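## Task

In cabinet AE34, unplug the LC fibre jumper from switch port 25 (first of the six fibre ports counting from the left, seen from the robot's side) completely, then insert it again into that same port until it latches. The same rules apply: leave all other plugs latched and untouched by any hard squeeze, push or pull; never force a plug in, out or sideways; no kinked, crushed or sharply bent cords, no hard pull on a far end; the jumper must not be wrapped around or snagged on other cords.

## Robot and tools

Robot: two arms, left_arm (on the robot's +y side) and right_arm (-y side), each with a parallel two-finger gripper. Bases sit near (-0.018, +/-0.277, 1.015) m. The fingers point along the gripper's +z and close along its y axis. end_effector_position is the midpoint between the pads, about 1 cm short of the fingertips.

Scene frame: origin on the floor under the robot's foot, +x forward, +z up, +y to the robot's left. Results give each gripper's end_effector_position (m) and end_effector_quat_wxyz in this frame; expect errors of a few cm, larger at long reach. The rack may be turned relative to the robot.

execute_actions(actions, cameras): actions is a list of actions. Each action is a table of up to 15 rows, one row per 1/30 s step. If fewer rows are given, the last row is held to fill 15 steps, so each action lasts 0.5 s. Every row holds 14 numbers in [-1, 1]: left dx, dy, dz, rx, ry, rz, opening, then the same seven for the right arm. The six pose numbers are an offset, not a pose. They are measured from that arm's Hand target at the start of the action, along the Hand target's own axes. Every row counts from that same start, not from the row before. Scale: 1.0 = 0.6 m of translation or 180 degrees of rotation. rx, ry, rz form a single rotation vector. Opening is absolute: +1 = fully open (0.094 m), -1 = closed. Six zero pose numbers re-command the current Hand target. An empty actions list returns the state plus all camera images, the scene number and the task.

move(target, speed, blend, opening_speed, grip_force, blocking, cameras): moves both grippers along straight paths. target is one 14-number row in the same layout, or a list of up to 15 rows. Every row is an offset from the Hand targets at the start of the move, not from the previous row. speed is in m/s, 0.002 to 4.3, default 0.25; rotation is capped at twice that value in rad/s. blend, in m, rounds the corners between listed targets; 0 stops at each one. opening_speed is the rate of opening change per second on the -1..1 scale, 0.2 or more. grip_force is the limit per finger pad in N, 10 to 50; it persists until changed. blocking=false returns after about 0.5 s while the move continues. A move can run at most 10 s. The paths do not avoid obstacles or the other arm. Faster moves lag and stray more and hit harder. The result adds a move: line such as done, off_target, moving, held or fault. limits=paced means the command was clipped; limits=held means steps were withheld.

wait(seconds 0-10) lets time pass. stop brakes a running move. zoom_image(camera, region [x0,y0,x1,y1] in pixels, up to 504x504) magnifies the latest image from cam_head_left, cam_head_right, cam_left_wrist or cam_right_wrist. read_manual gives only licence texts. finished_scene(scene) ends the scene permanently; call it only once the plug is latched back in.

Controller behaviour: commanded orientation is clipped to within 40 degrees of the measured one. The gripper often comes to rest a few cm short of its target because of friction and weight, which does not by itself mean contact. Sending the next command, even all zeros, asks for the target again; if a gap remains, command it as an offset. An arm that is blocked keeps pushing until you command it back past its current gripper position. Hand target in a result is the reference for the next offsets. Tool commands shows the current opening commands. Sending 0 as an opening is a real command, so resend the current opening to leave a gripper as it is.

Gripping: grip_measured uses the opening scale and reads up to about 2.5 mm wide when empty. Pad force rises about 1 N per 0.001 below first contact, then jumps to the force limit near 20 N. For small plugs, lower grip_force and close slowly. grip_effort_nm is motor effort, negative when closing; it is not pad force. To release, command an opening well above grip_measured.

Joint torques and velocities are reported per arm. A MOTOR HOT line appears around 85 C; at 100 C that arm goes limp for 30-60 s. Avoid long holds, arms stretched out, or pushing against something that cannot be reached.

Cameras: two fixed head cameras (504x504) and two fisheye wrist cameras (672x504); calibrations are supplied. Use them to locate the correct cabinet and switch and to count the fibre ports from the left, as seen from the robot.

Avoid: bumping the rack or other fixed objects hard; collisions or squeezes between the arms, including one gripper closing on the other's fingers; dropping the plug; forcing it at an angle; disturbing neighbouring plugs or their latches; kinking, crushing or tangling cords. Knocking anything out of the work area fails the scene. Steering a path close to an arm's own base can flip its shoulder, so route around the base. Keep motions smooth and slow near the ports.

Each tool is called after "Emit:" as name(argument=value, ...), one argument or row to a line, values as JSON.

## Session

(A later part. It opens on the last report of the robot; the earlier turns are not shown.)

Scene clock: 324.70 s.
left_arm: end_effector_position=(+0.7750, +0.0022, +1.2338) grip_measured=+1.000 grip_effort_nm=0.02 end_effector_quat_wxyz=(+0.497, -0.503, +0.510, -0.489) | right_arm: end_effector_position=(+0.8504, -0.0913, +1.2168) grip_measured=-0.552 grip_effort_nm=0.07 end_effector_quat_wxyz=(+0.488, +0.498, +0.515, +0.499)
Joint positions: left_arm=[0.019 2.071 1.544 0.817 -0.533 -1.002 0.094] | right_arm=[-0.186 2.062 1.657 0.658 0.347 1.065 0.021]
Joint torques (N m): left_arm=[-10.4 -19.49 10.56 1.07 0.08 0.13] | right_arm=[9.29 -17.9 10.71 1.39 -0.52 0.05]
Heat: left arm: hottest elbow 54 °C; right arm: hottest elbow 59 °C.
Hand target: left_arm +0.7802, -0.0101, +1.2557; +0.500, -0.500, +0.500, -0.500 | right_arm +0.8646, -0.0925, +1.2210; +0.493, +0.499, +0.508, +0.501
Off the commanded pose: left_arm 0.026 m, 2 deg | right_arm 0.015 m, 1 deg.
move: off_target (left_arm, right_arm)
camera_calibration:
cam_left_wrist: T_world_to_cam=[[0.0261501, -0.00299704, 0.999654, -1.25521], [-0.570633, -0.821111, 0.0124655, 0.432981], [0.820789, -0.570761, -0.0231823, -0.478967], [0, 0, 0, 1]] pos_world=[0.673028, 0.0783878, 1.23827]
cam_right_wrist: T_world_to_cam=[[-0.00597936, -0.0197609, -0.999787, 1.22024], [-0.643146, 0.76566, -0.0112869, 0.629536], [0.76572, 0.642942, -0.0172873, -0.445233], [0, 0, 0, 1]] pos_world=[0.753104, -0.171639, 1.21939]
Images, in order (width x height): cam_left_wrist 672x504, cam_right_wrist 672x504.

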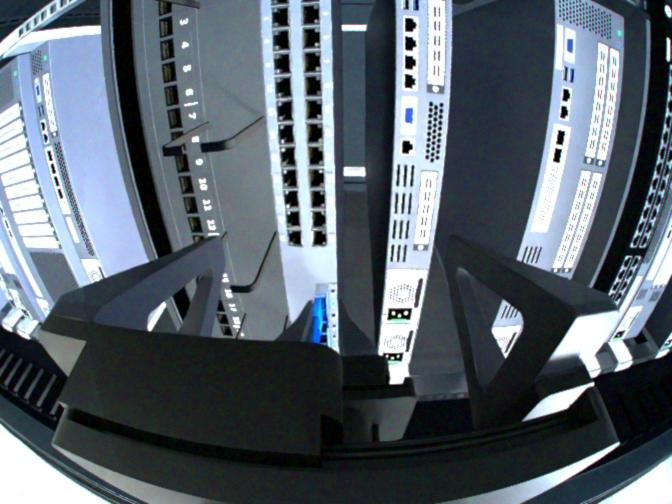

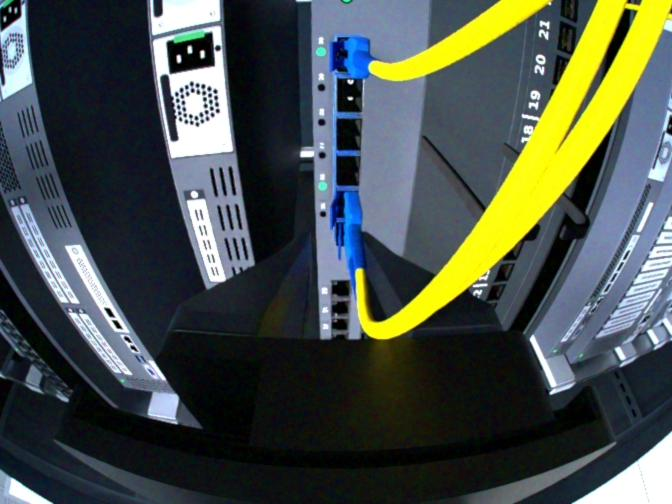

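Emit:
move(
  target=[0,0,0,0,0,0,1,0,0,0,0,0,0,-0.95],
  opening_speed=0.25,
  grip_force=[50,30],
  cameras=["cam_left_wrist","cam_right_wrist"],
)

Emit:
zoom_image(
  camera="cam_right_wrist",
  region=[270, 150, 420, 310],
)

Emit:
zoom_image(
  camera="cam_left_wrist",
  region=[290, 260, 370, 360],
)

Scene clock: 333.97 s.
left_arm: end_effector_position=(+0.7750, +0.0022, +1.2338) grip_measured=+1.000 grip_effort_nm=0.02 end_effector_quat_wxyz=(+0.497, -0.503, +0.510, -0.489) | right_arm: end_effector_position=(+0.8505, -0.0898, +1.2116) grip_measured=-0.834 grip_effort_nm=-0.68 end_effector_quat_wxyz=(+0.487, +0.498, +0.518, +0.496)
Joint positions: left_arm=[0.019 2.071 1.544 0.817 -0.533 -1.002 0.094] | right_arm=[-0.188 2.067 1.657 0.655 0.347 1.065 0.008]
Joint torques (N m): left_arm=[-10.58 -18.55 10.26 1.21 0.12 0.13] | right_arm=[9.7 -18.96 10.56 1.68 -0.5 0.02]
Heat: left arm: hottest elbow 54 °C; right arm: hottest elbow 61 °C.
Hand target: left_arm +0.7802, -0.0101, +1.2557; +0.500, -0.500, +0.500, -0.500 | right_arm +0.8646, -0.0926, +1.2208; +0.493, +0.499, +0.508, +0.501
Off the commanded pose: left_arm 0.026 m, 2 deg | right_arm 0.017 m, 1 deg.
grip_force (N): 50, 30
move: off_target (left_arm, right_arm)
camera_calibration:
cam_left_wrist: T_world_to_cam=[[0.0261501, -0.00299704, 0.999654, -1.25521], [-0.570633, -0.821111, 0.0124655, 0.432981], [0.820789, -0.570761, -0.0231823, -0.478967], [0, 0, 0, 1]] pos_world=[0.673028, 0.0783878, 1.23827]
cam_right_wrist: T_world_to_cam=[[-0.0133434, -0.023103, -0.999644, 1.22087], [-0.645129, 0.76402, -0.00904616, 0.627319], [0.763957, 0.644779, -0.025099, -0.435247], [0, 0, 0, 1]] pos_world=[0.753503, -0.170441, 1.21519]
Images, in order (width x height): cam_left_wrist 672x504, cam_right_wrist 672x504.

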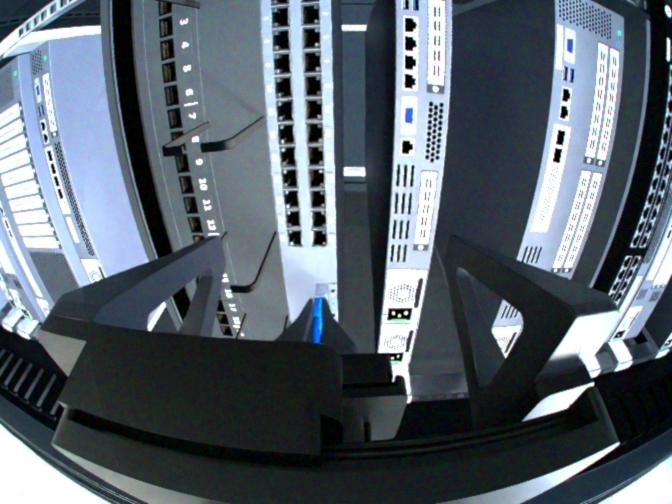

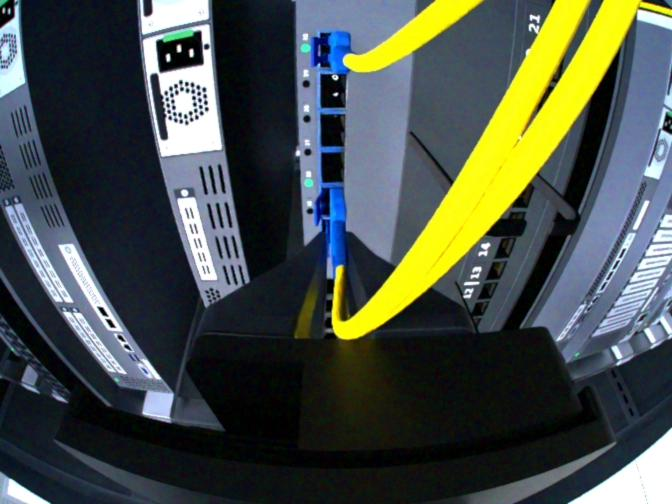

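Scaled by 3.150 from the camera's 672x504 image, which has a finer 960x720 frame.

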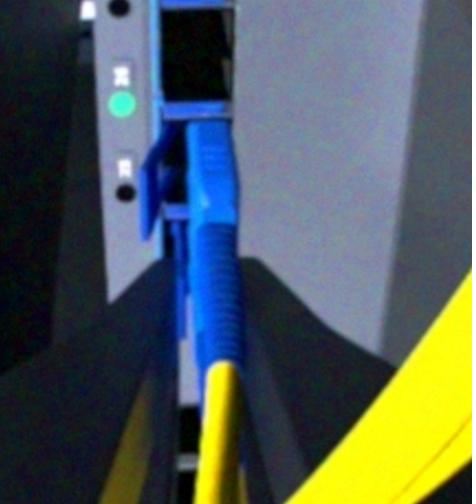

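Scaled by 5.040 from the camera's 672x504 image, which has a finer 960x720 frame.

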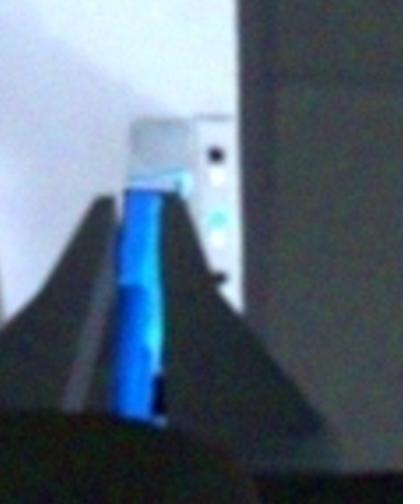

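Emit:
move(
  target=[0,0,0,0,0,0,1,0,0,-0.045,0,0,0,-0.95],
  speed=0.03,
  cameras=["cam_left_wrist","cam_right_wrist"],
)

Emit:
zoom_image(
  camera="cam_right_wrist",
  region=[270, 150, 420, 310],
)

Emit:
zoom_image(
  camera="cam_left_wrist",
  region=[290, 260, 370, 360],
)

Scene clock: 339.53 s.
left_arm: end_effector_position=(+0.7750, +0.0022, +1.2338) grip_measured=+1.000 grip_effort_nm=0.02 end_effector_quat_wxyz=(+0.497, -0.503, +0.510, -0.489) | right_arm: end_effector_position=(+0.8493, -0.0901, +1.2107) grip_measured=-0.836 grip_effort_nm=-0.68 end_effector_quat_wxyz=(+0.487, +0.497, +0.517, +0.499)
Joint positions: left_arm=[0.019 2.071 1.544 0.817 -0.533 -1.002 0.094] | right_arm=[-0.189 2.067 1.65 0.668 0.34 1.065 0.008]
Joint torques (N m): left_arm=[-11.05 -19.25 10.33 1.28 0.12 0.14] | right_arm=[10.81 -22.83 4.25 3.12 0.26 0]
Heat: left arm: hottest elbow 54 °C; right arm: hottest elbow 62 °C.
Hand target: left_arm +0.7802, -0.0101, +1.2557; +0.500, -0.500, +0.500, -0.500 | right_arm +0.8376, -0.0930, +1.2213; +0.493, +0.499, +0.508, +0.501
Off the commanded pose: left_arm 0.026 m, 2 deg | right_arm 0.016 m, 1 deg.
grip_force (N): 50, 30
move: off_target (left_arm, right_arm)
camera_calibration:
cam_left_wrist: T_world_to_cam=[[0.0261501, -0.00299704, 0.999654, -1.25521], [-0.570633, -0.821111, 0.0124655, 0.432981], [0.820789, -0.570761, -0.0231823, -0.478967], [0, 0, 0, 1]] pos_world=[0.673028, 0.0783878, 1.23827]
cam_right_wrist: T_world_to_cam=[[-0.00644698, -0.0213538, -0.999751, 1.21429], [-0.646548, 0.762777, -0.012123, 0.63149], [0.762846, 0.646309, -0.0187239, -0.440838], [0, 0, 0, 1]] pos_world=[0.752409, -0.170839, 1.21339]
Images, in order (width x height): cam_left_wrist 672x504, cam_right_wrist 672x504.

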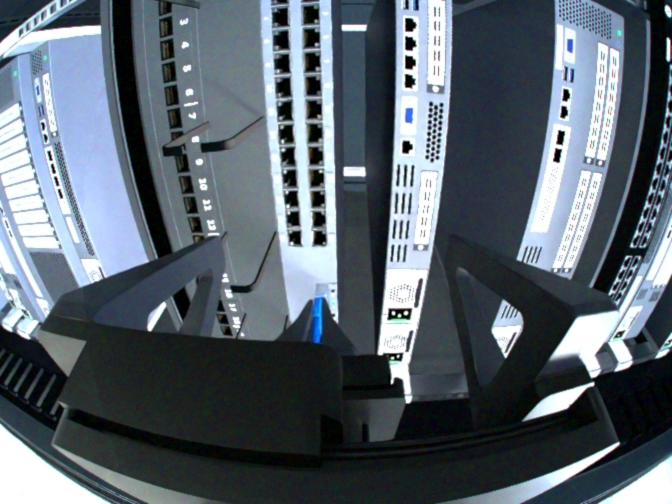

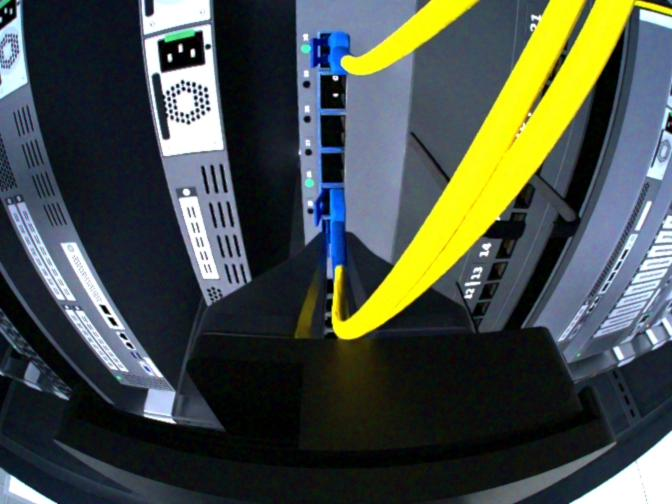

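Scaled by 3.150 from the camera's 672x504 image, which has a finer 960x720 frame.

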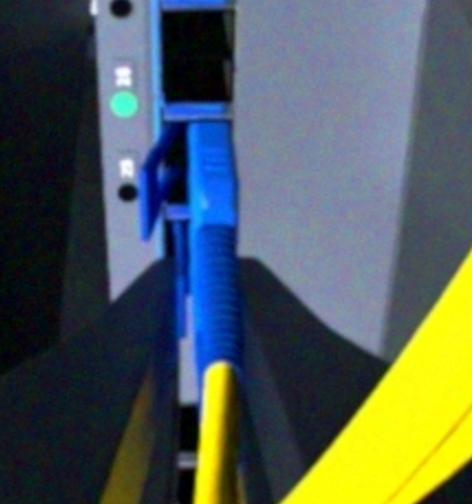

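Scaled by 5.040 from the camera's 672x504 image, which has a finer 960x720 frame.

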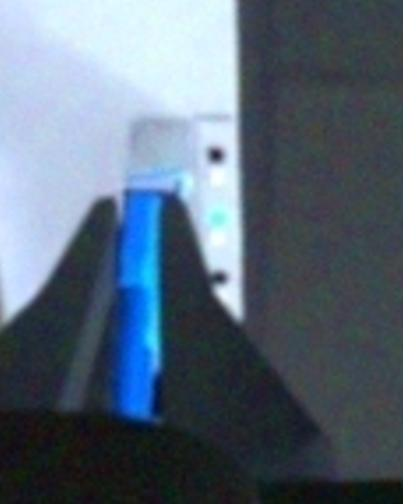

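Emit:
move(
  target=[0,0,0,0,0,0,1,0,0,-0.02,0,0,0,-0.95],
  speed=0.03,
)

Emit:
move(
  target=[0,0,0,0,0,0,1,0,0,-0.012,0,0,0,-0.95],
  speed=0.03,
  cameras=["cam_left_wrist","cam_right_wrist"],
)

Emit:
zoom_image(
  camera="cam_right_wrist",
  region=[270, 150, 420, 310],
)

Emit:
zoom_image(
  camera="cam_left_wrist",
  region=[290, 260, 370, 360],
)

Scene clock: 345.70 s.
left_arm: end_effector_position=(+0.7750, +0.0022, +1.2338) grip_measured=+1.000 grip_effort_nm=0.02 end_effector_quat_wxyz=(+0.497, -0.503, +0.510, -0.489) | right_arm: end_effector_position=(+0.8266, -0.0865, +1.2031) grip_measured=-0.843 grip_effort_nm=-0.68 end_effector_quat_wxyz=(+0.483, +0.500, +0.522, +0.494)
Joint positions: left_arm=[0.019 2.071 1.544 0.817 -0.533 -1.002 0.094] | right_arm=[-0.176 2.035 1.565 0.705 0.361 1.065 0.007]
Joint torques (N m): left_arm=[-10.34 -19.25 10.32 1.33 0.05 0.12] | right_arm=[10.29 -21.54 6.45 2.89 -0.27 -0.03]
Heat: left arm: hottest elbow 54 °C; right arm: hottest elbow 60 °C.
Hand target: left_arm +0.7802, -0.0101, +1.2557; +0.500, -0.500, +0.500, -0.500 | right_arm +0.8255, -0.0931, +1.2214; +0.493, +0.499, +0.508, +0.501
Off the commanded pose: left_arm 0.026 m, 2 deg | right_arm 0.020 m, 2 deg.
grip_force (N): 50, 30
move: off_target (left_arm, right_arm)

Scene clock: 346.47 s.
left_arm: end_effector_position=(+0.7750, +0.0022, +1.2338) grip_measured=+1.000 grip_effort_nm=0.02 end_effector_quat_wxyz=(+0.497, -0.503, +0.510, -0.489) | right_arm: end_effector_position=(+0.8204, -0.0848, +1.1940) grip_measured=-0.843 grip_effort_nm=-0.68 end_effector_quat_wxyz=(+0.481, +0.501, +0.526, +0.491)
Joint positions: left_arm=[0.019 2.071 1.544 0.817 -0.533 -1.002 0.094] | right_arm=[-0.176 2.034 1.54 0.718 0.364 1.065 0.007]
Joint torques (N m): left_arm=[-10.7 -19.19 10.41 1.42 0.07 0.15] | right_arm=[10.52 -22.48 6.24 2.8 -0.27 -0.08]
Heat: left arm: hottest elbow 54 °C; right arm: hottest elbow 60 °C.
Hand target: left_arm +0.7802, -0.0101, +1.2557; +0.500, -0.500, +0.500, -0.500 | right_arm +0.8184, -0.0933, +1.2217; +0.493, +0.499, +0.508, +0.501
Off the commanded pose: left_arm 0.026 m, 2 deg | right_arm 0.029 m, 3 deg.
grip_force (N): 50, 30
move: off_target (left_arm, right_arm)
camera_calibration:
cam_left_wrist: T_world_to_cam=[[0.0261501, -0.00299704, 0.999654, -1.25521], [-0.570633, -0.821111, 0.0124655, 0.432981], [0.820789, -0.570761, -0.0231823, -0.478967], [0, 0, 0, 1]] pos_world=[0.673028, 0.0783878, 1.23827]
cam_right_wrist: T_world_to_cam=[[-0.0337677, -0.0283964, -0.999026, 1.21846], [-0.648695, 0.761048, 0.000294195, 0.595309], [0.760299, 0.648074, -0.0441195, -0.38995], [0, 0, 0, 1]] pos_world=[0.723798, -0.165743, 1.19989]
Images, in order (width x height): cam_left_wrist 672x504, cam_right_wrist 672x504.

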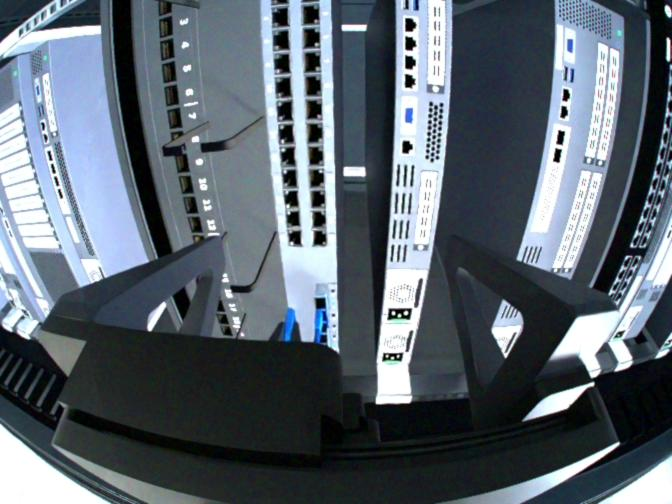

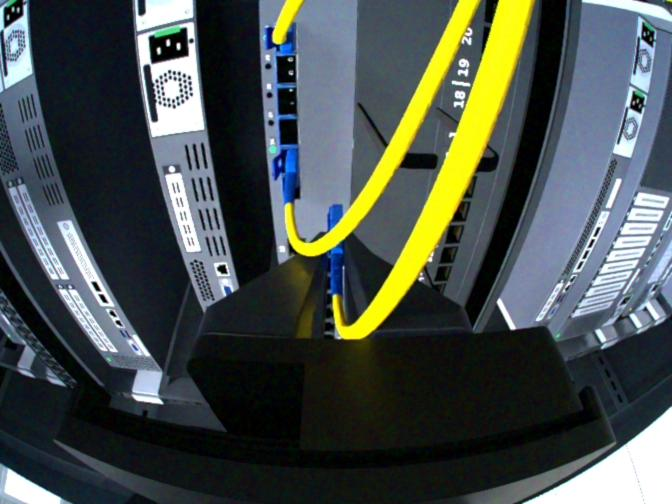

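Scaled by 3.150 from the camera's 672x504 image, which has a finer 960x720 frame.

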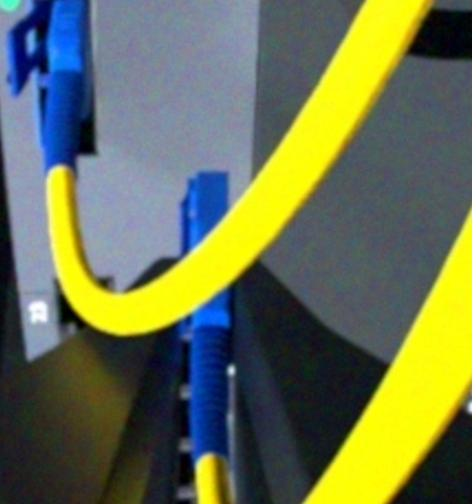

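Scaled by 5.040 from the camera's 672x504 image, which has a finer 960x720 frame.

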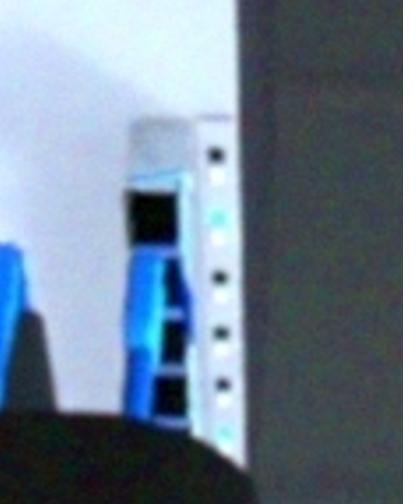

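Emit:
move(
  target=[
    [0,0,0,0,0,0,1,0.0035,0.0,-0.08,0,0,0,-0.95],
    [0,0,0,0,0,0,1,0.0035,-0.007,0.025,0,0,0,-0.95],
  ],
  speed=0.05,
  cameras=["cam_left_wrist","cam_right_wrist"],
)

Emit:
zoom_image(
  camera="cam_right_wrist",
  region=[270, 150, 420, 310],
)

Emit:
zoom_image(
  camera="cam_left_wrist",
  region=[290, 260, 370, 360],
)

Scene clock: 357.13 s.
left_arm: end_effector_position=(+0.7750, +0.0022, +1.2338) grip_measured=+1.000 grip_effort_nm=0.02 end_effector_quat_wxyz=(+0.497, -0.503, +0.510, -0.489) | right_arm: end_effector_position=(+0.8182, -0.0879, +1.2146) grip_measured=-0.843 grip_effort_nm=-0.68 end_effector_quat_wxyz=(+0.488, +0.497, +0.515, +0.500)
Joint positions: left_arm=[0.019 2.071 1.544 0.817 -0.533 -1.002 0.094] | right_arm=[-0.167 2.011 1.536 0.732 0.362 1.06 0.007]
Joint torques (N m): left_arm=[-10.34 -19.08 10.37 1.24 0.09 0.12] | right_arm=[9.17 -17.14 10.33 1.51 -0.52 -0.02]
Heat: left arm: hottest elbow 55 °C; right arm: hottest elbow 57 °C.
Hand target: left_arm +0.7802, -0.0101, +1.2557; +0.500, -0.500, +0.500, -0.500 | right_arm +0.8333, -0.0911, +1.2172; +0.493, +0.499, +0.508, +0.501
Off the commanded pose: left_arm 0.026 m, 2 deg | right_arm 0.016 m, 1 deg.
grip_force (N): 50, 30
move: off_target (left_arm, right_arm)
camera_calibration:
cam_left_wrist: T_world_to_cam=[[0.0261501, -0.00299704, 0.999654, -1.25521], [-0.570633, -0.821111, 0.0124655, 0.432981], [0.820789, -0.570761, -0.0231823, -0.478967], [0, 0, 0, 1]] pos_world=[0.673028, 0.0783878, 1.23827]
cam_right_wrist: T_world_to_cam=[[-0.00311082, -0.0188518, -0.999817, 1.21573], [-0.64472, 0.764319, -0.0124055, 0.608749], [0.764413, 0.644563, -0.0145318, -0.424971], [0, 0, 0, 1]] pos_world=[0.721108, -0.168438, 1.21689]
Images, in order (width x height): cam_left_wrist 672x504, cam_right_wrist 672x504.

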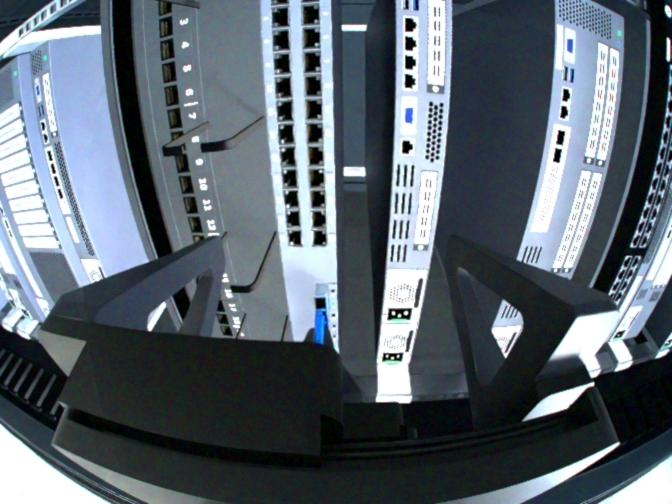

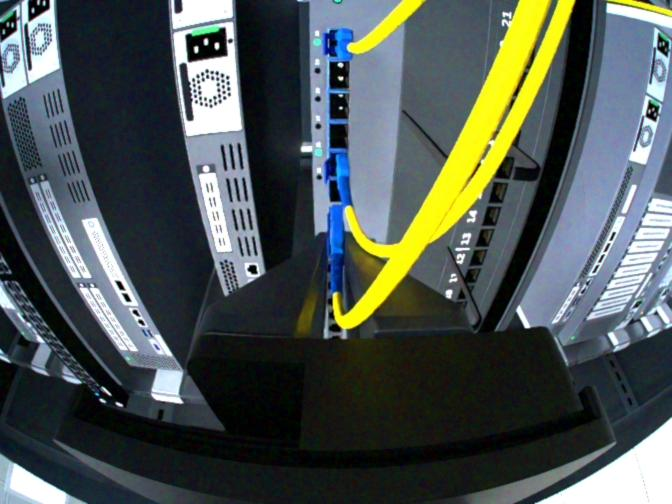

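Scaled by 3.150 from the camera's 672x504 image, which has a finer 960x720 frame.

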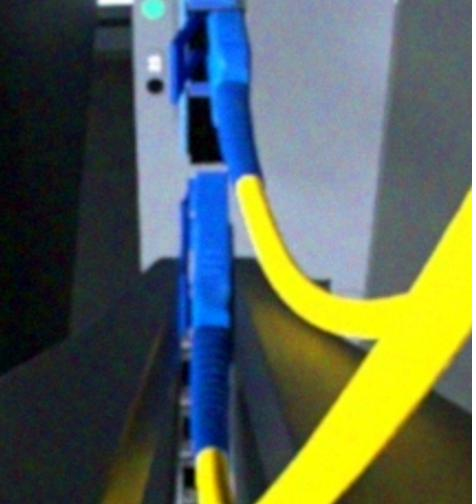

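Scaled by 5.040 from the camera's 672x504 image, which has a finer 960x720 frame.

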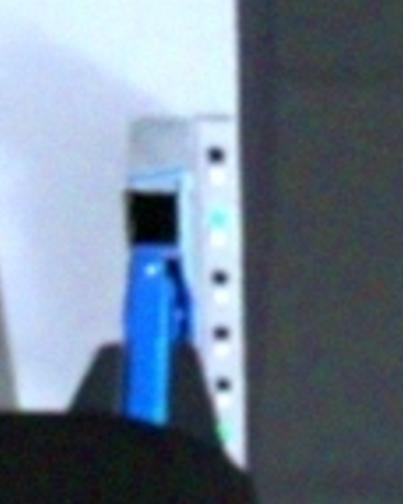

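Emit:
move(
  target=[
    [0,0,0,0,0,0,1,-0.0037,-0.0015,-0.07,0,0,0,-0.95],
    [0,0,0,0,0,0,1,-0.0037,-0.0015,0.008,0,0,0,-0.95],
  ],
  speed=0.05,
  cameras=["cam_left_wrist","cam_right_wrist"],
)

Emit:
zoom_image(
  camera="cam_right_wrist",
  region=[270, 150, 420, 310],
)

Emit:
zoom_image(
  camera="cam_left_wrist",
  region=[290, 260, 370, 360],
)

Scene clock: 372.57 s.
left_arm: end_effector_position=(+0.7750, +0.0022, +1.2338) grip_measured=+1.000 grip_effort_nm=0.02 end_effector_quat_wxyz=(+0.497, -0.503, +0.510, -0.489) | right_arm: end_effector_position=(+0.8234, -0.0897, +1.2140) grip_measured=-0.843 grip_effort_nm=-0.68 end_effector_quat_wxyz=(+0.489, +0.496, +0.515, +0.500)
Joint positions: left_arm=[0.019 2.071 1.544 0.817 -0.533 -1.002 0.094] | right_arm=[-0.173 2.018 1.552 0.723 0.356 1.06 0.007]
Joint torques (N m): left_arm=[-10.23 -19.49 10.52 1.28 0.11 0.1] | right_arm=[9.47 -17.2 10.14 1.44 -0.52 0.04]
Heat: left arm: hottest elbow 55 °C; right arm: hottest elbow 56 °C.
Hand target: left_arm +0.7802, -0.0101, +1.2557; +0.500, -0.500, +0.500, -0.500 | right_arm +0.8382, -0.0932, +1.2161; +0.493, +0.499, +0.508, +0.501
Off the commanded pose: left_arm 0.026 m, 2 deg | right_arm 0.015 m, 1 deg.
grip_force (N): 50, 30
move: off_target (left_arm, right_arm)
camera_calibration:
cam_left_wrist: T_world_to_cam=[[0.0261501, -0.00299704, 0.999654, -1.25521], [-0.570633, -0.821111, 0.0124655, 0.432981], [0.820789, -0.570761, -0.0231823, -0.478967], [0, 0, 0, 1]] pos_world=[0.673028, 0.0783878, 1.23827]
cam_right_wrist: T_world_to_cam=[[-0.00258062, -0.0203461, -0.99979, 1.21444], [-0.64501, 0.764048, -0.0138838, 0.615434], [0.76417, 0.644839, -0.0150951, -0.426886], [0, 0, 0, 1]] pos_world=[0.726308, -0.170239, 1.21629]
Images, in order (width x height): cam_left_wrist 672x504, cam_right_wrist 672x504.

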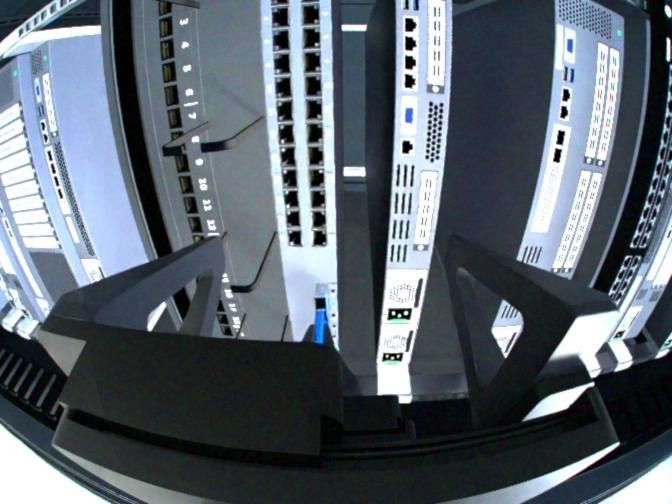

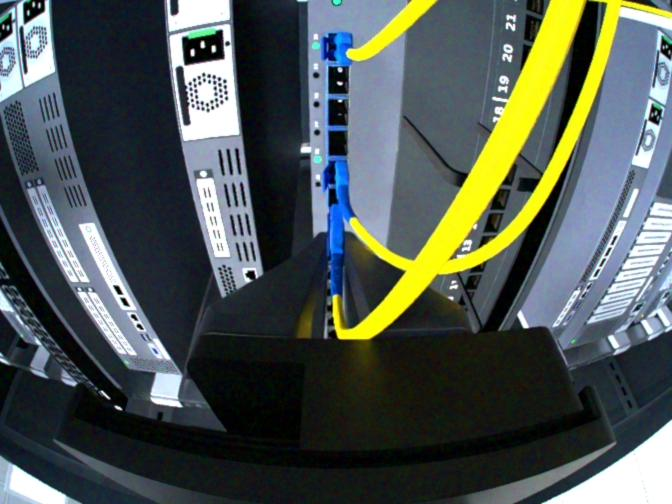

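Scaled by 3.150 from the camera's 672x504 image, which has a finer 960x720 frame.

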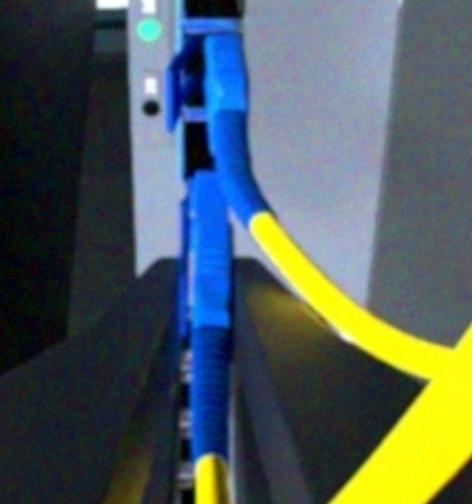

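Scaled by 5.040 from the camera's 672x504 image, which has a finer 960x720 frame.

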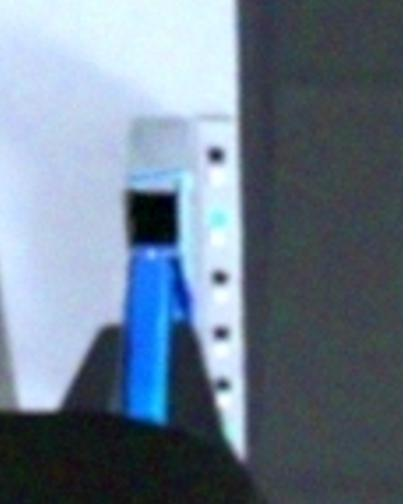

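Push in steps.

Emit:
move(
  target=[0,0,0,0,0,0,1,0,0,0.014,0,0,0,-0.95],
  speed=0.03,
)

Emit:
move(
  target=[0,0,0,0,0,0,1,0,0,0.0125,0,0,0,-0.95],
  speed=0.03,
  cameras=["cam_left_wrist","cam_right_wrist"],
)

Emit:
zoom_image(
  camera="cam_right_wrist",
  region=[270, 150, 420, 310],
)

Emit:
zoom_image(
  camera="cam_left_wrist",
  region=[290, 260, 370, 360],
)

Scene clock: 379.40 s.
left_arm: end_effector_position=(+0.7750, +0.0022, +1.2338) grip_measured=+1.000 grip_effort_nm=0.02 end_effector_quat_wxyz=(+0.497, -0.503, +0.510, -0.489) | right_arm: end_effector_position=(+0.8314, -0.0903, +1.2173) grip_measured=-0.843 grip_effort_nm=-0.68 end_effector_quat_wxyz=(+0.490, +0.496, +0.514, +0.501)
Joint positions: left_arm=[0.019 2.071 1.544 0.817 -0.533 -1.002 0.094] | right_arm=[-0.176 2.029 1.584 0.706 0.352 1.06 0.007]
Joint torques (N m): left_arm=[-10.58 -19.72 10.45 1.16 0.11 0.11] | right_arm=[8.47 -17.49 10.26 1.46 -0.51 0.05]
Heat: left arm: hottest elbow 55 °C; right arm: hottest elbow 57 °C.
Hand target: left_arm +0.7802, -0.0101, +1.2557; +0.500, -0.500, +0.500, -0.500 | right_arm +0.8466, -0.0932, +1.2160; +0.493, +0.499, +0.508, +0.501
Off the commanded pose: left_arm 0.026 m, 2 deg | right_arm 0.015 m, 1 deg.
grip_force (N): 50, 30
move: off_target (left_arm, right_arm)

Scene clock: 380.10 s.
left_arm: end_effector_position=(+0.7750, +0.0022, +1.2338) grip_measured=+1.000 grip_effort_nm=0.02 end_effector_quat_wxyz=(+0.497, -0.503, +0.510, -0.489) | right_arm: end_effector_position=(+0.8374, -0.0894, +1.2175) grip_measured=-0.843 grip_effort_nm=-0.68 end_effector_quat_wxyz=(+0.490, +0.495, +0.514, +0.501)
Joint positions: left_arm=[0.019 2.071 1.544 0.817 -0.533 -1.002 0.094] | right_arm=[-0.178 2.041 1.608 0.694 0.348 1.06 0.007]
Joint torques (N m): left_arm=[-10.34 -19.6 10.52 1.35 0.11 0.12] | right_arm=[9.11 -18.26 10.8 1.36 -0.52 0.09]
Heat: left arm: hottest elbow 55 °C; right arm: hottest elbow 57 °C.
Hand target: left_arm +0.7802, -0.0101, +1.2557; +0.500, -0.500, +0.500, -0.500 | right_arm +0.8540, -0.0930, +1.2159; +0.493, +0.499, +0.508, +0.501
Off the commanded pose: left_arm 0.026 m, 2 deg | right_arm 0.017 m, 1 deg.
grip_force (N): 50, 30
move: off_target (left_arm, right_arm)
camera_calibration:
cam_left_wrist: T_world_to_cam=[[0.0261501, -0.00299704, 0.999654, -1.25521], [-0.570633, -0.821111, 0.0124655, 0.432981], [0.820789, -0.570761, -0.0231823, -0.478967], [0, 0, 0, 1]] pos_world=[0.673028, 0.0783878, 1.23827]
cam_right_wrist: T_world_to_cam=[[0.00178582, -0.0202624, -0.999793, 1.21437], [-0.645254, 0.763787, -0.0166319, 0.627908], [0.763966, 0.645151, -0.0117104, -0.441668], [0, 0, 0, 1]] pos_world=[0.740411, -0.170039, 1.21939]
Images, in order (width x height): cam_left_wrist 672x504, cam_right_wrist 672x504.

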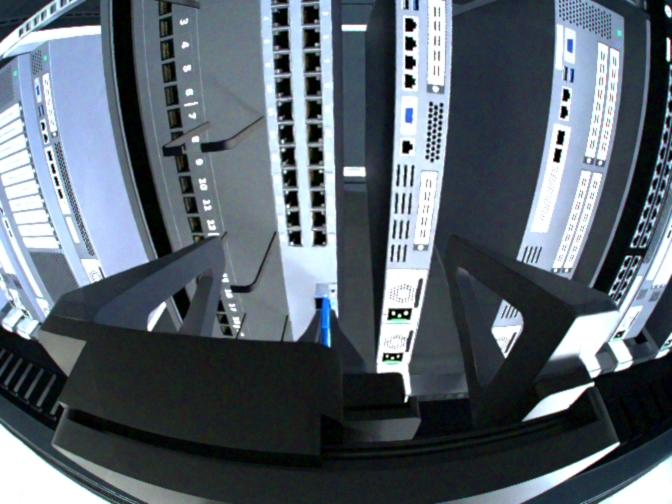

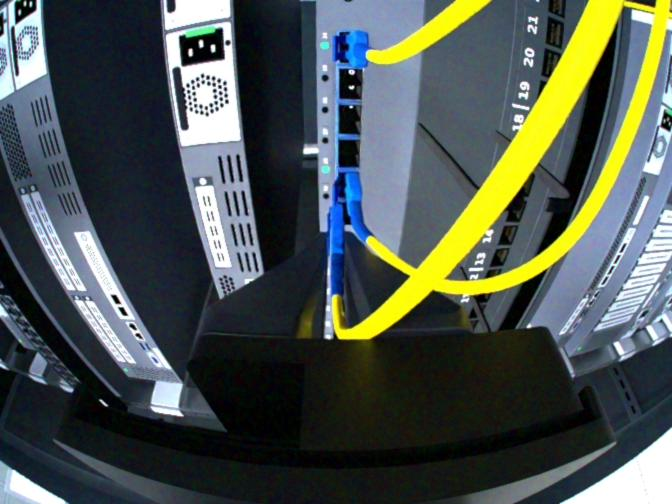

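Scaled by 3.150 from the camera's 672x504 image, which has a finer 960x720 frame.

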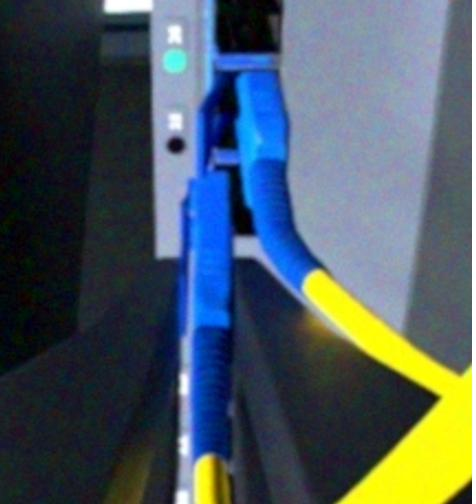

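Scaled by 5.040 from the camera's 672x504 image, which has a finer 960x720 frame.

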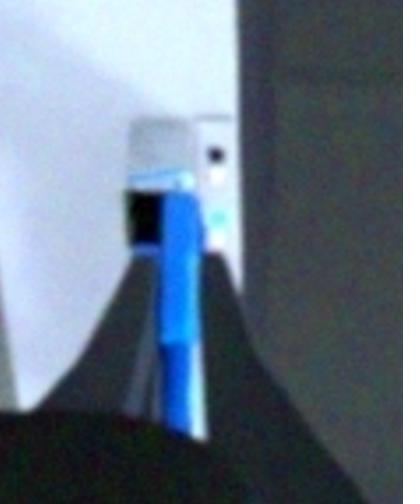

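Emit:
move(
  target=[
    [0,0,0,0,0,0,1,0,0,-0.09,0,0,0,-0.95],
    [0,0,0,0,0,0,1,0,-0.0006,-0.018,0,0,0,-0.95],
  ],
  speed=0.05,
)

Emit:
move(
  target=[0,0,0,0,0,0,1,0,-0.005,0.009,0,0,0,-0.95],
  speed=0.03,
  cameras=["cam_left_wrist","cam_right_wrist"],
)

Emit:
zoom_image(
  camera="cam_right_wrist",
  region=[270, 150, 420, 310],
)

Emit:
zoom_image(
  camera="cam_left_wrist",
  region=[290, 260, 370, 360],
)

Scene clock: 394.33 s.
left_arm: end_effector_position=(+0.7750, +0.0022, +1.2338) grip_measured=+1.000 grip_effort_nm=0.02 end_effector_quat_wxyz=(+0.497, -0.503, +0.510, -0.489) | right_arm: end_effector_position=(+0.8286, -0.0895, +1.2154) grip_measured=-0.843 grip_effort_nm=-0.68 end_effector_quat_wxyz=(+0.489, +0.496, +0.514, +0.500)
Joint positions: left_arm=[0.019 2.071 1.544 0.817 -0.533 -1.002 0.094] | right_arm=[-0.175 2.027 1.573 0.713 0.353 1.06 0.007]
Joint torques (N m): left_arm=[-10.75 -19.49 10.37 1.2 0.12 0.16] | right_arm=[8.94 -17.61 10.14 1.47 -0.48 0.06]
Heat: left arm: hottest elbow 55 °C; right arm: hottest elbow 58 °C.
Hand target: left_arm +0.7802, -0.0101, +1.2557; +0.500, -0.500, +0.500, -0.500 | right_arm +0.8432, -0.0931, +1.2156; +0.493, +0.499, +0.508, +0.501
Off the commanded pose: left_arm 0.026 m, 2 deg | right_arm 0.015 m, 1 deg.
grip_force (N): 50, 30
move: off_target (left_arm, right_arm)

Scene clock: 395.13 s.
left_arm: end_effector_position=(+0.7750, +0.0022, +1.2338) grip_measured=+1.000 grip_effort_nm=0.02 end_effector_quat_wxyz=(+0.497, -0.503, +0.510, -0.489) | right_arm: end_effector_position=(+0.8332, -0.0893, +1.2133) grip_measured=-0.843 grip_effort_nm=-0.68 end_effector_quat_wxyz=(+0.489, +0.495, +0.514, +0.500)
Joint positions: left_arm=[0.019 2.071 1.544 0.817 -0.533 -1.002 0.094] | right_arm=[-0.178 2.038 1.589 0.707 0.349 1.06 0.007]
Joint torques (N m): left_arm=[-10.46 -19.96 10.41 1.2 0.1 0.15] | right_arm=[8.94 -17.38 10.62 1.58 -0.54 0.03]
Heat: left arm: hottest elbow 55 °C; right arm: hottest elbow 58 °C.
Hand target: left_arm +0.7802, -0.0101, +1.2557; +0.500, -0.500, +0.500, -0.500 | right_arm +0.8486, -0.0932, +1.2128; +0.493, +0.499, +0.508, +0.501
Off the commanded pose: left_arm 0.026 m, 2 deg | right_arm 0.016 m, 1 deg.
grip_force (N): 50, 30
move: off_target (left_arm, right_arm)
camera_calibration:
cam_left_wrist: T_world_to_cam=[[0.0261501, -0.00299704, 0.999654, -1.25521], [-0.570633, -0.821111, 0.0124655, 0.432981], [0.820789, -0.570761, -0.0231823, -0.478967], [0, 0, 0, 1]] pos_world=[0.673028, 0.0783878, 1.23827]
cam_right_wrist: T_world_to_cam=[[0.000275952, -0.0209247, -0.999781, 1.21136], [-0.645274, 0.76378, -0.0161635, 0.624499], [0.763951, 0.645137, -0.0132914, -0.43664], [0, 0, 0, 1]] pos_world=[0.73621, -0.169939, 1.21539]
Images, in order (width x height): cam_left_wrist 672x504, cam_right_wrist 672x504.

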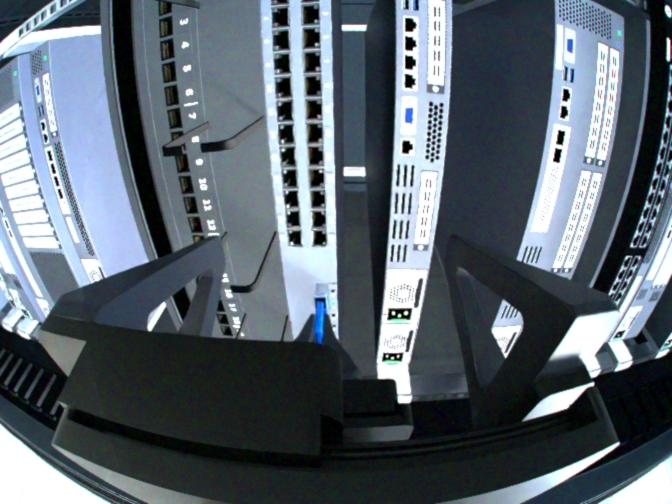

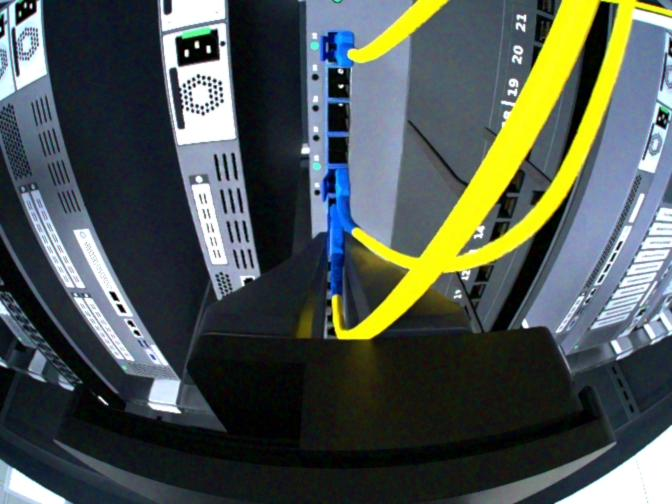

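Scaled by 3.150 from the camera's 672x504 image, which has a finer 960x720 frame.

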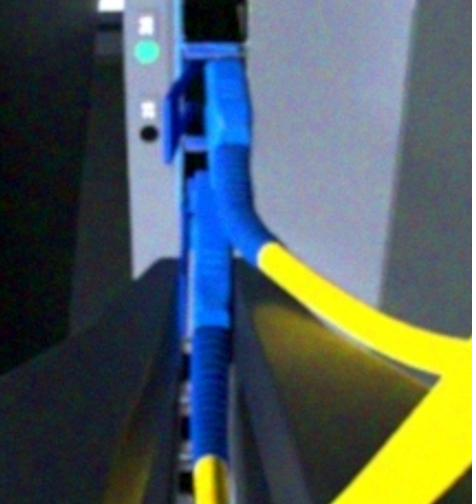

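Scaled by 5.040 from the camera's 672x504 image, which has a finer 960x720 frame.

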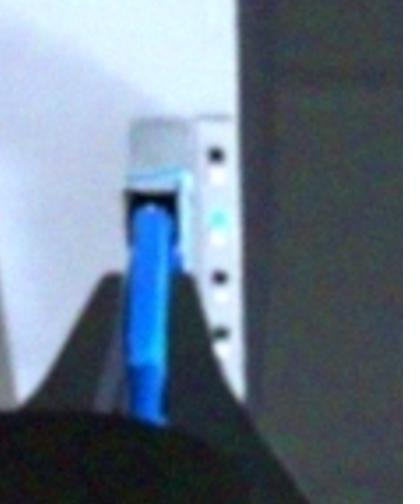

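Emit:
move(
  target=[0,0,0,0,0,0,1,0,-0.004,0.012,0,0,0,-0.95],
  speed=0.03,
  cameras=["cam_left_wrist","cam_right_wrist"],
)

Emit:
zoom_image(
  camera="cam_right_wrist",
  region=[270, 150, 420, 310],
)

Emit:
zoom_image(
  camera="cam_left_wrist",
  region=[290, 260, 370, 360],
)

Scene clock: 400.50 s.
left_arm: end_effector_position=(+0.7750, +0.0022, +1.2338) grip_measured=+1.000 grip_effort_nm=0.02 end_effector_quat_wxyz=(+0.497, -0.503, +0.510, -0.489) | right_arm: end_effector_position=(+0.8371, -0.0888, +1.2120) grip_measured=-0.843 grip_effort_nm=-0.68 end_effector_quat_wxyz=(+0.489, +0.495, +0.515, +0.501)
Joint positions: left_arm=[0.019 2.071 1.544 0.817 -0.533 -1.002 0.094] | right_arm=[-0.181 2.047 1.604 0.702 0.345 1.06 0.007]
Joint torques (N m): left_arm=[-10.05 -19.55 10.35 1.36 0.09 0.19] | right_arm=[8.64 -17.32 11.22 1.29 -0.55 0.09]
Heat: left arm: hottest elbow 55 °C; right arm: hottest elbow 60 °C.
Hand target: left_arm +0.7802, -0.0101, +1.2557; +0.500, -0.500, +0.500, -0.500 | right_arm +0.8558, -0.0928, +1.2103; +0.493, +0.499, +0.508, +0.501
Off the commanded pose: left_arm 0.026 m, 2 deg | right_arm 0.019 m, 1 deg.
grip_force (N): 50, 30
move: off_target (left_arm, right_arm)
camera_calibration:
cam_left_wrist: T_world_to_cam=[[0.0261501, -0.00299704, 0.999654, -1.25521], [-0.570633, -0.821111, 0.0124655, 0.432981], [0.820789, -0.570761, -0.0231823, -0.478967], [0, 0, 0, 1]] pos_world=[0.673028, 0.0783878, 1.23827]
cam_right_wrist: T_world_to_cam=[[0.000772248, -0.0216966, -0.999764, 1.20945], [-0.646149, 0.763021, -0.0170579, 0.628293], [0.763211, 0.64601, -0.01343, -0.439033], [0, 0, 0, 1]] pos_world=[0.740112, -0.16954, 1.21399]
Images, in order (width x height): cam_left_wrist 672x504, cam_right_wrist 672x504.

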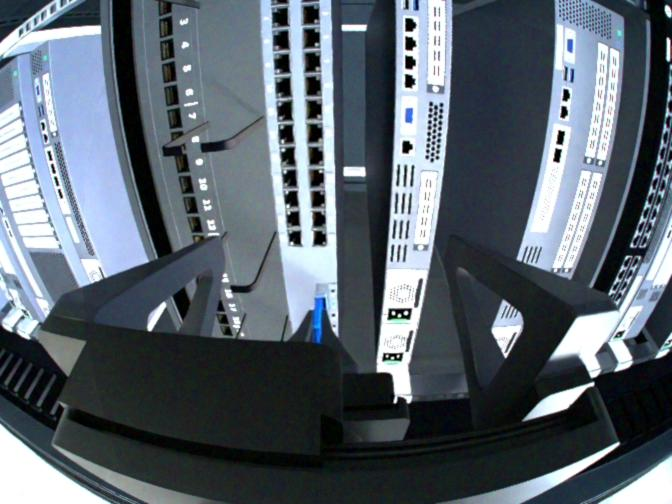

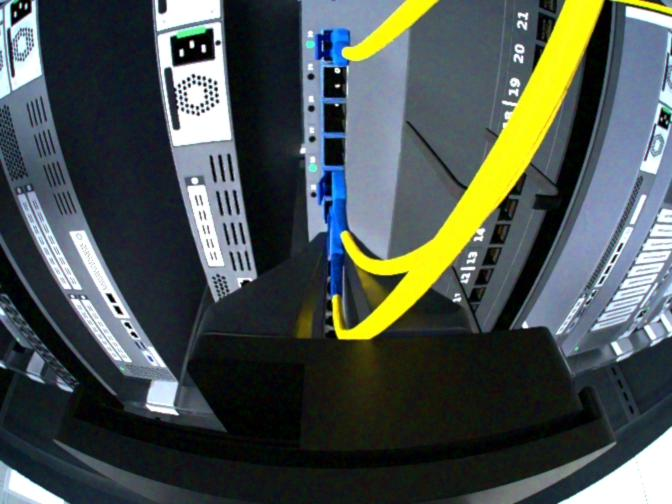

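Scaled by 3.150 from the camera's 672x504 image, which has a finer 960x720 frame.

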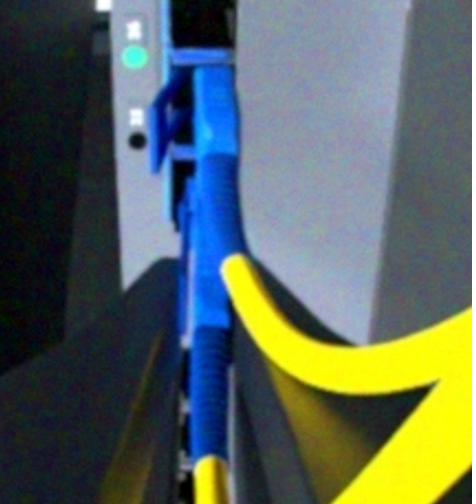

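Scaled by 5.040 from the camera's 672x504 image, which has a finer 960x720 frame.

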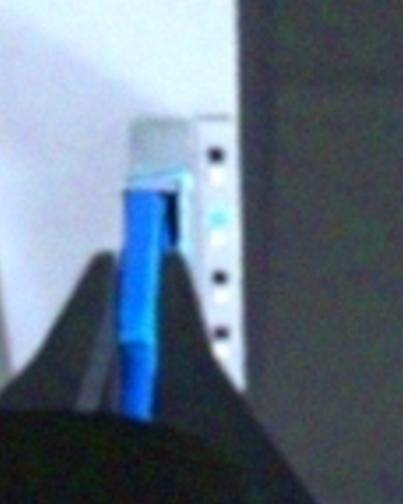

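Emit:
move(
  target=[0,0,0,0,0,0,1,-0.003,0.001,0.008,0,0,0,-0.95],
  speed=0.03,
  cameras=["cam_left_wrist","cam_right_wrist"],
)

Emit:
zoom_image(
  camera="cam_right_wrist",
  region=[270, 150, 420, 310],
)

Emit:
zoom_image(
  camera="cam_left_wrist",
  region=[290, 260, 370, 360],
)

Scene clock: 409.23 s.
left_arm: end_effector_position=(+0.7750, +0.0022, +1.2338) grip_measured=+1.000 grip_effort_nm=0.02 end_effector_quat_wxyz=(+0.497, -0.503, +0.510, -0.489) | right_arm: end_effector_position=(+0.8372, -0.0885, +1.2117) grip_measured=-0.843 grip_effort_nm=-0.68 end_effector_quat_wxyz=(+0.489, +0.495, +0.516, +0.500)
Joint positions: left_arm=[0.019 2.071 1.544 0.817 -0.533 -1.002 0.094] | right_arm=[-0.181 2.047 1.604 0.698 0.345 1.061 0.007]
Joint torques (N m): left_arm=[-9.7 -19.14 10.33 1.14 0.1 0.17] | right_arm=[8.7 -16.67 11.95 1.11 -0.72 0.07]
Heat: left arm: hottest elbow 55 °C; right arm: hottest elbow 59 °C.
Hand target: left_arm +0.7802, -0.0101, +1.2557; +0.500, -0.500, +0.500, -0.500 | right_arm +0.8605, -0.0944, +1.2108; +0.492, +0.499, +0.508, +0.501
Off the commanded pose: left_arm 0.026 m, 2 deg | right_arm 0.024 m, 1 deg.
grip_force (N): 50, 30
move: off_target (left_arm, right_arm)
camera_calibration:
cam_left_wrist: T_world_to_cam=[[0.0261501, -0.00299704, 0.999654, -1.25521], [-0.570633, -0.821111, 0.0124655, 0.432981], [0.820789, -0.570761, -0.0231823, -0.478967], [0, 0, 0, 1]] pos_world=[0.673028, 0.0783878, 1.23827]
cam_right_wrist: T_world_to_cam=[[-0.0011857, -0.02223, -0.999752, 1.2108], [-0.647361, 0.762012, -0.0161759, 0.627991], [0.762182, 0.647182, -0.0152943, -0.436169], [0, 0, 0, 1]] pos_world=[0.740413, -0.16934, 1.21399]
Images, in order (width x height): cam_left_wrist 672x504, cam_right_wrist 672x504.

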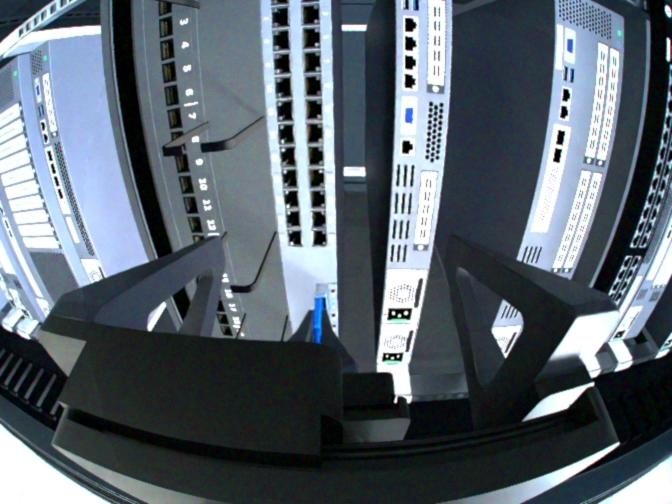

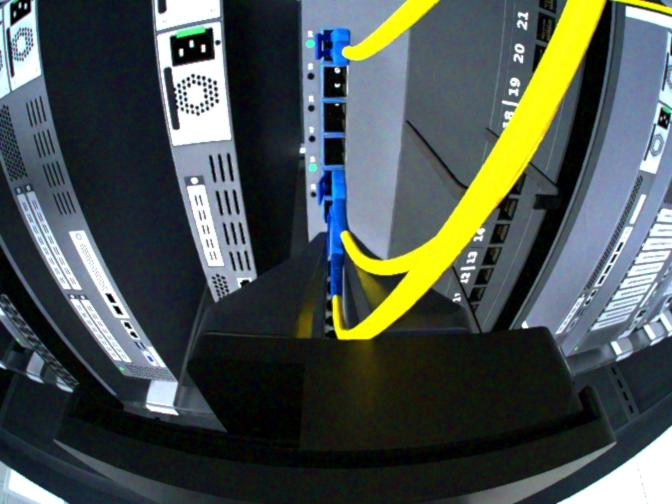

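Scaled by 3.150 from the camera's 672x504 image, which has a finer 960x720 frame.

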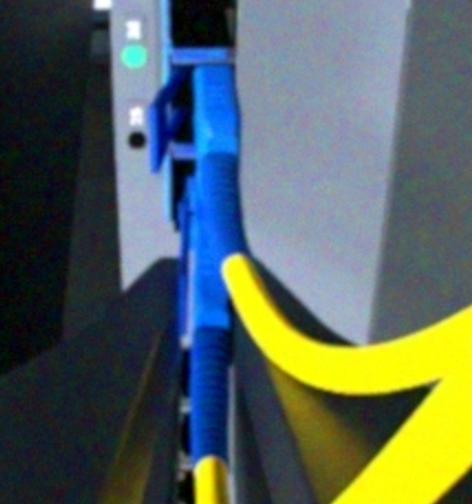

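Scaled by 5.040 from the camera's 672x504 image, which has a finer 960x720 frame.

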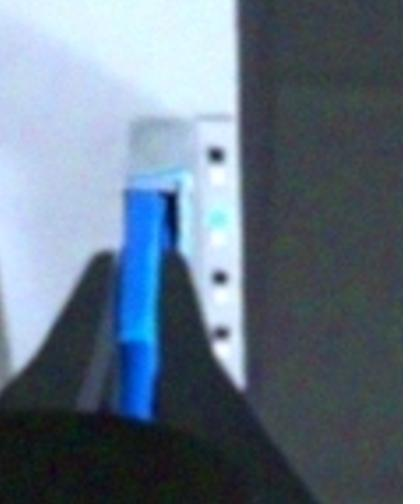

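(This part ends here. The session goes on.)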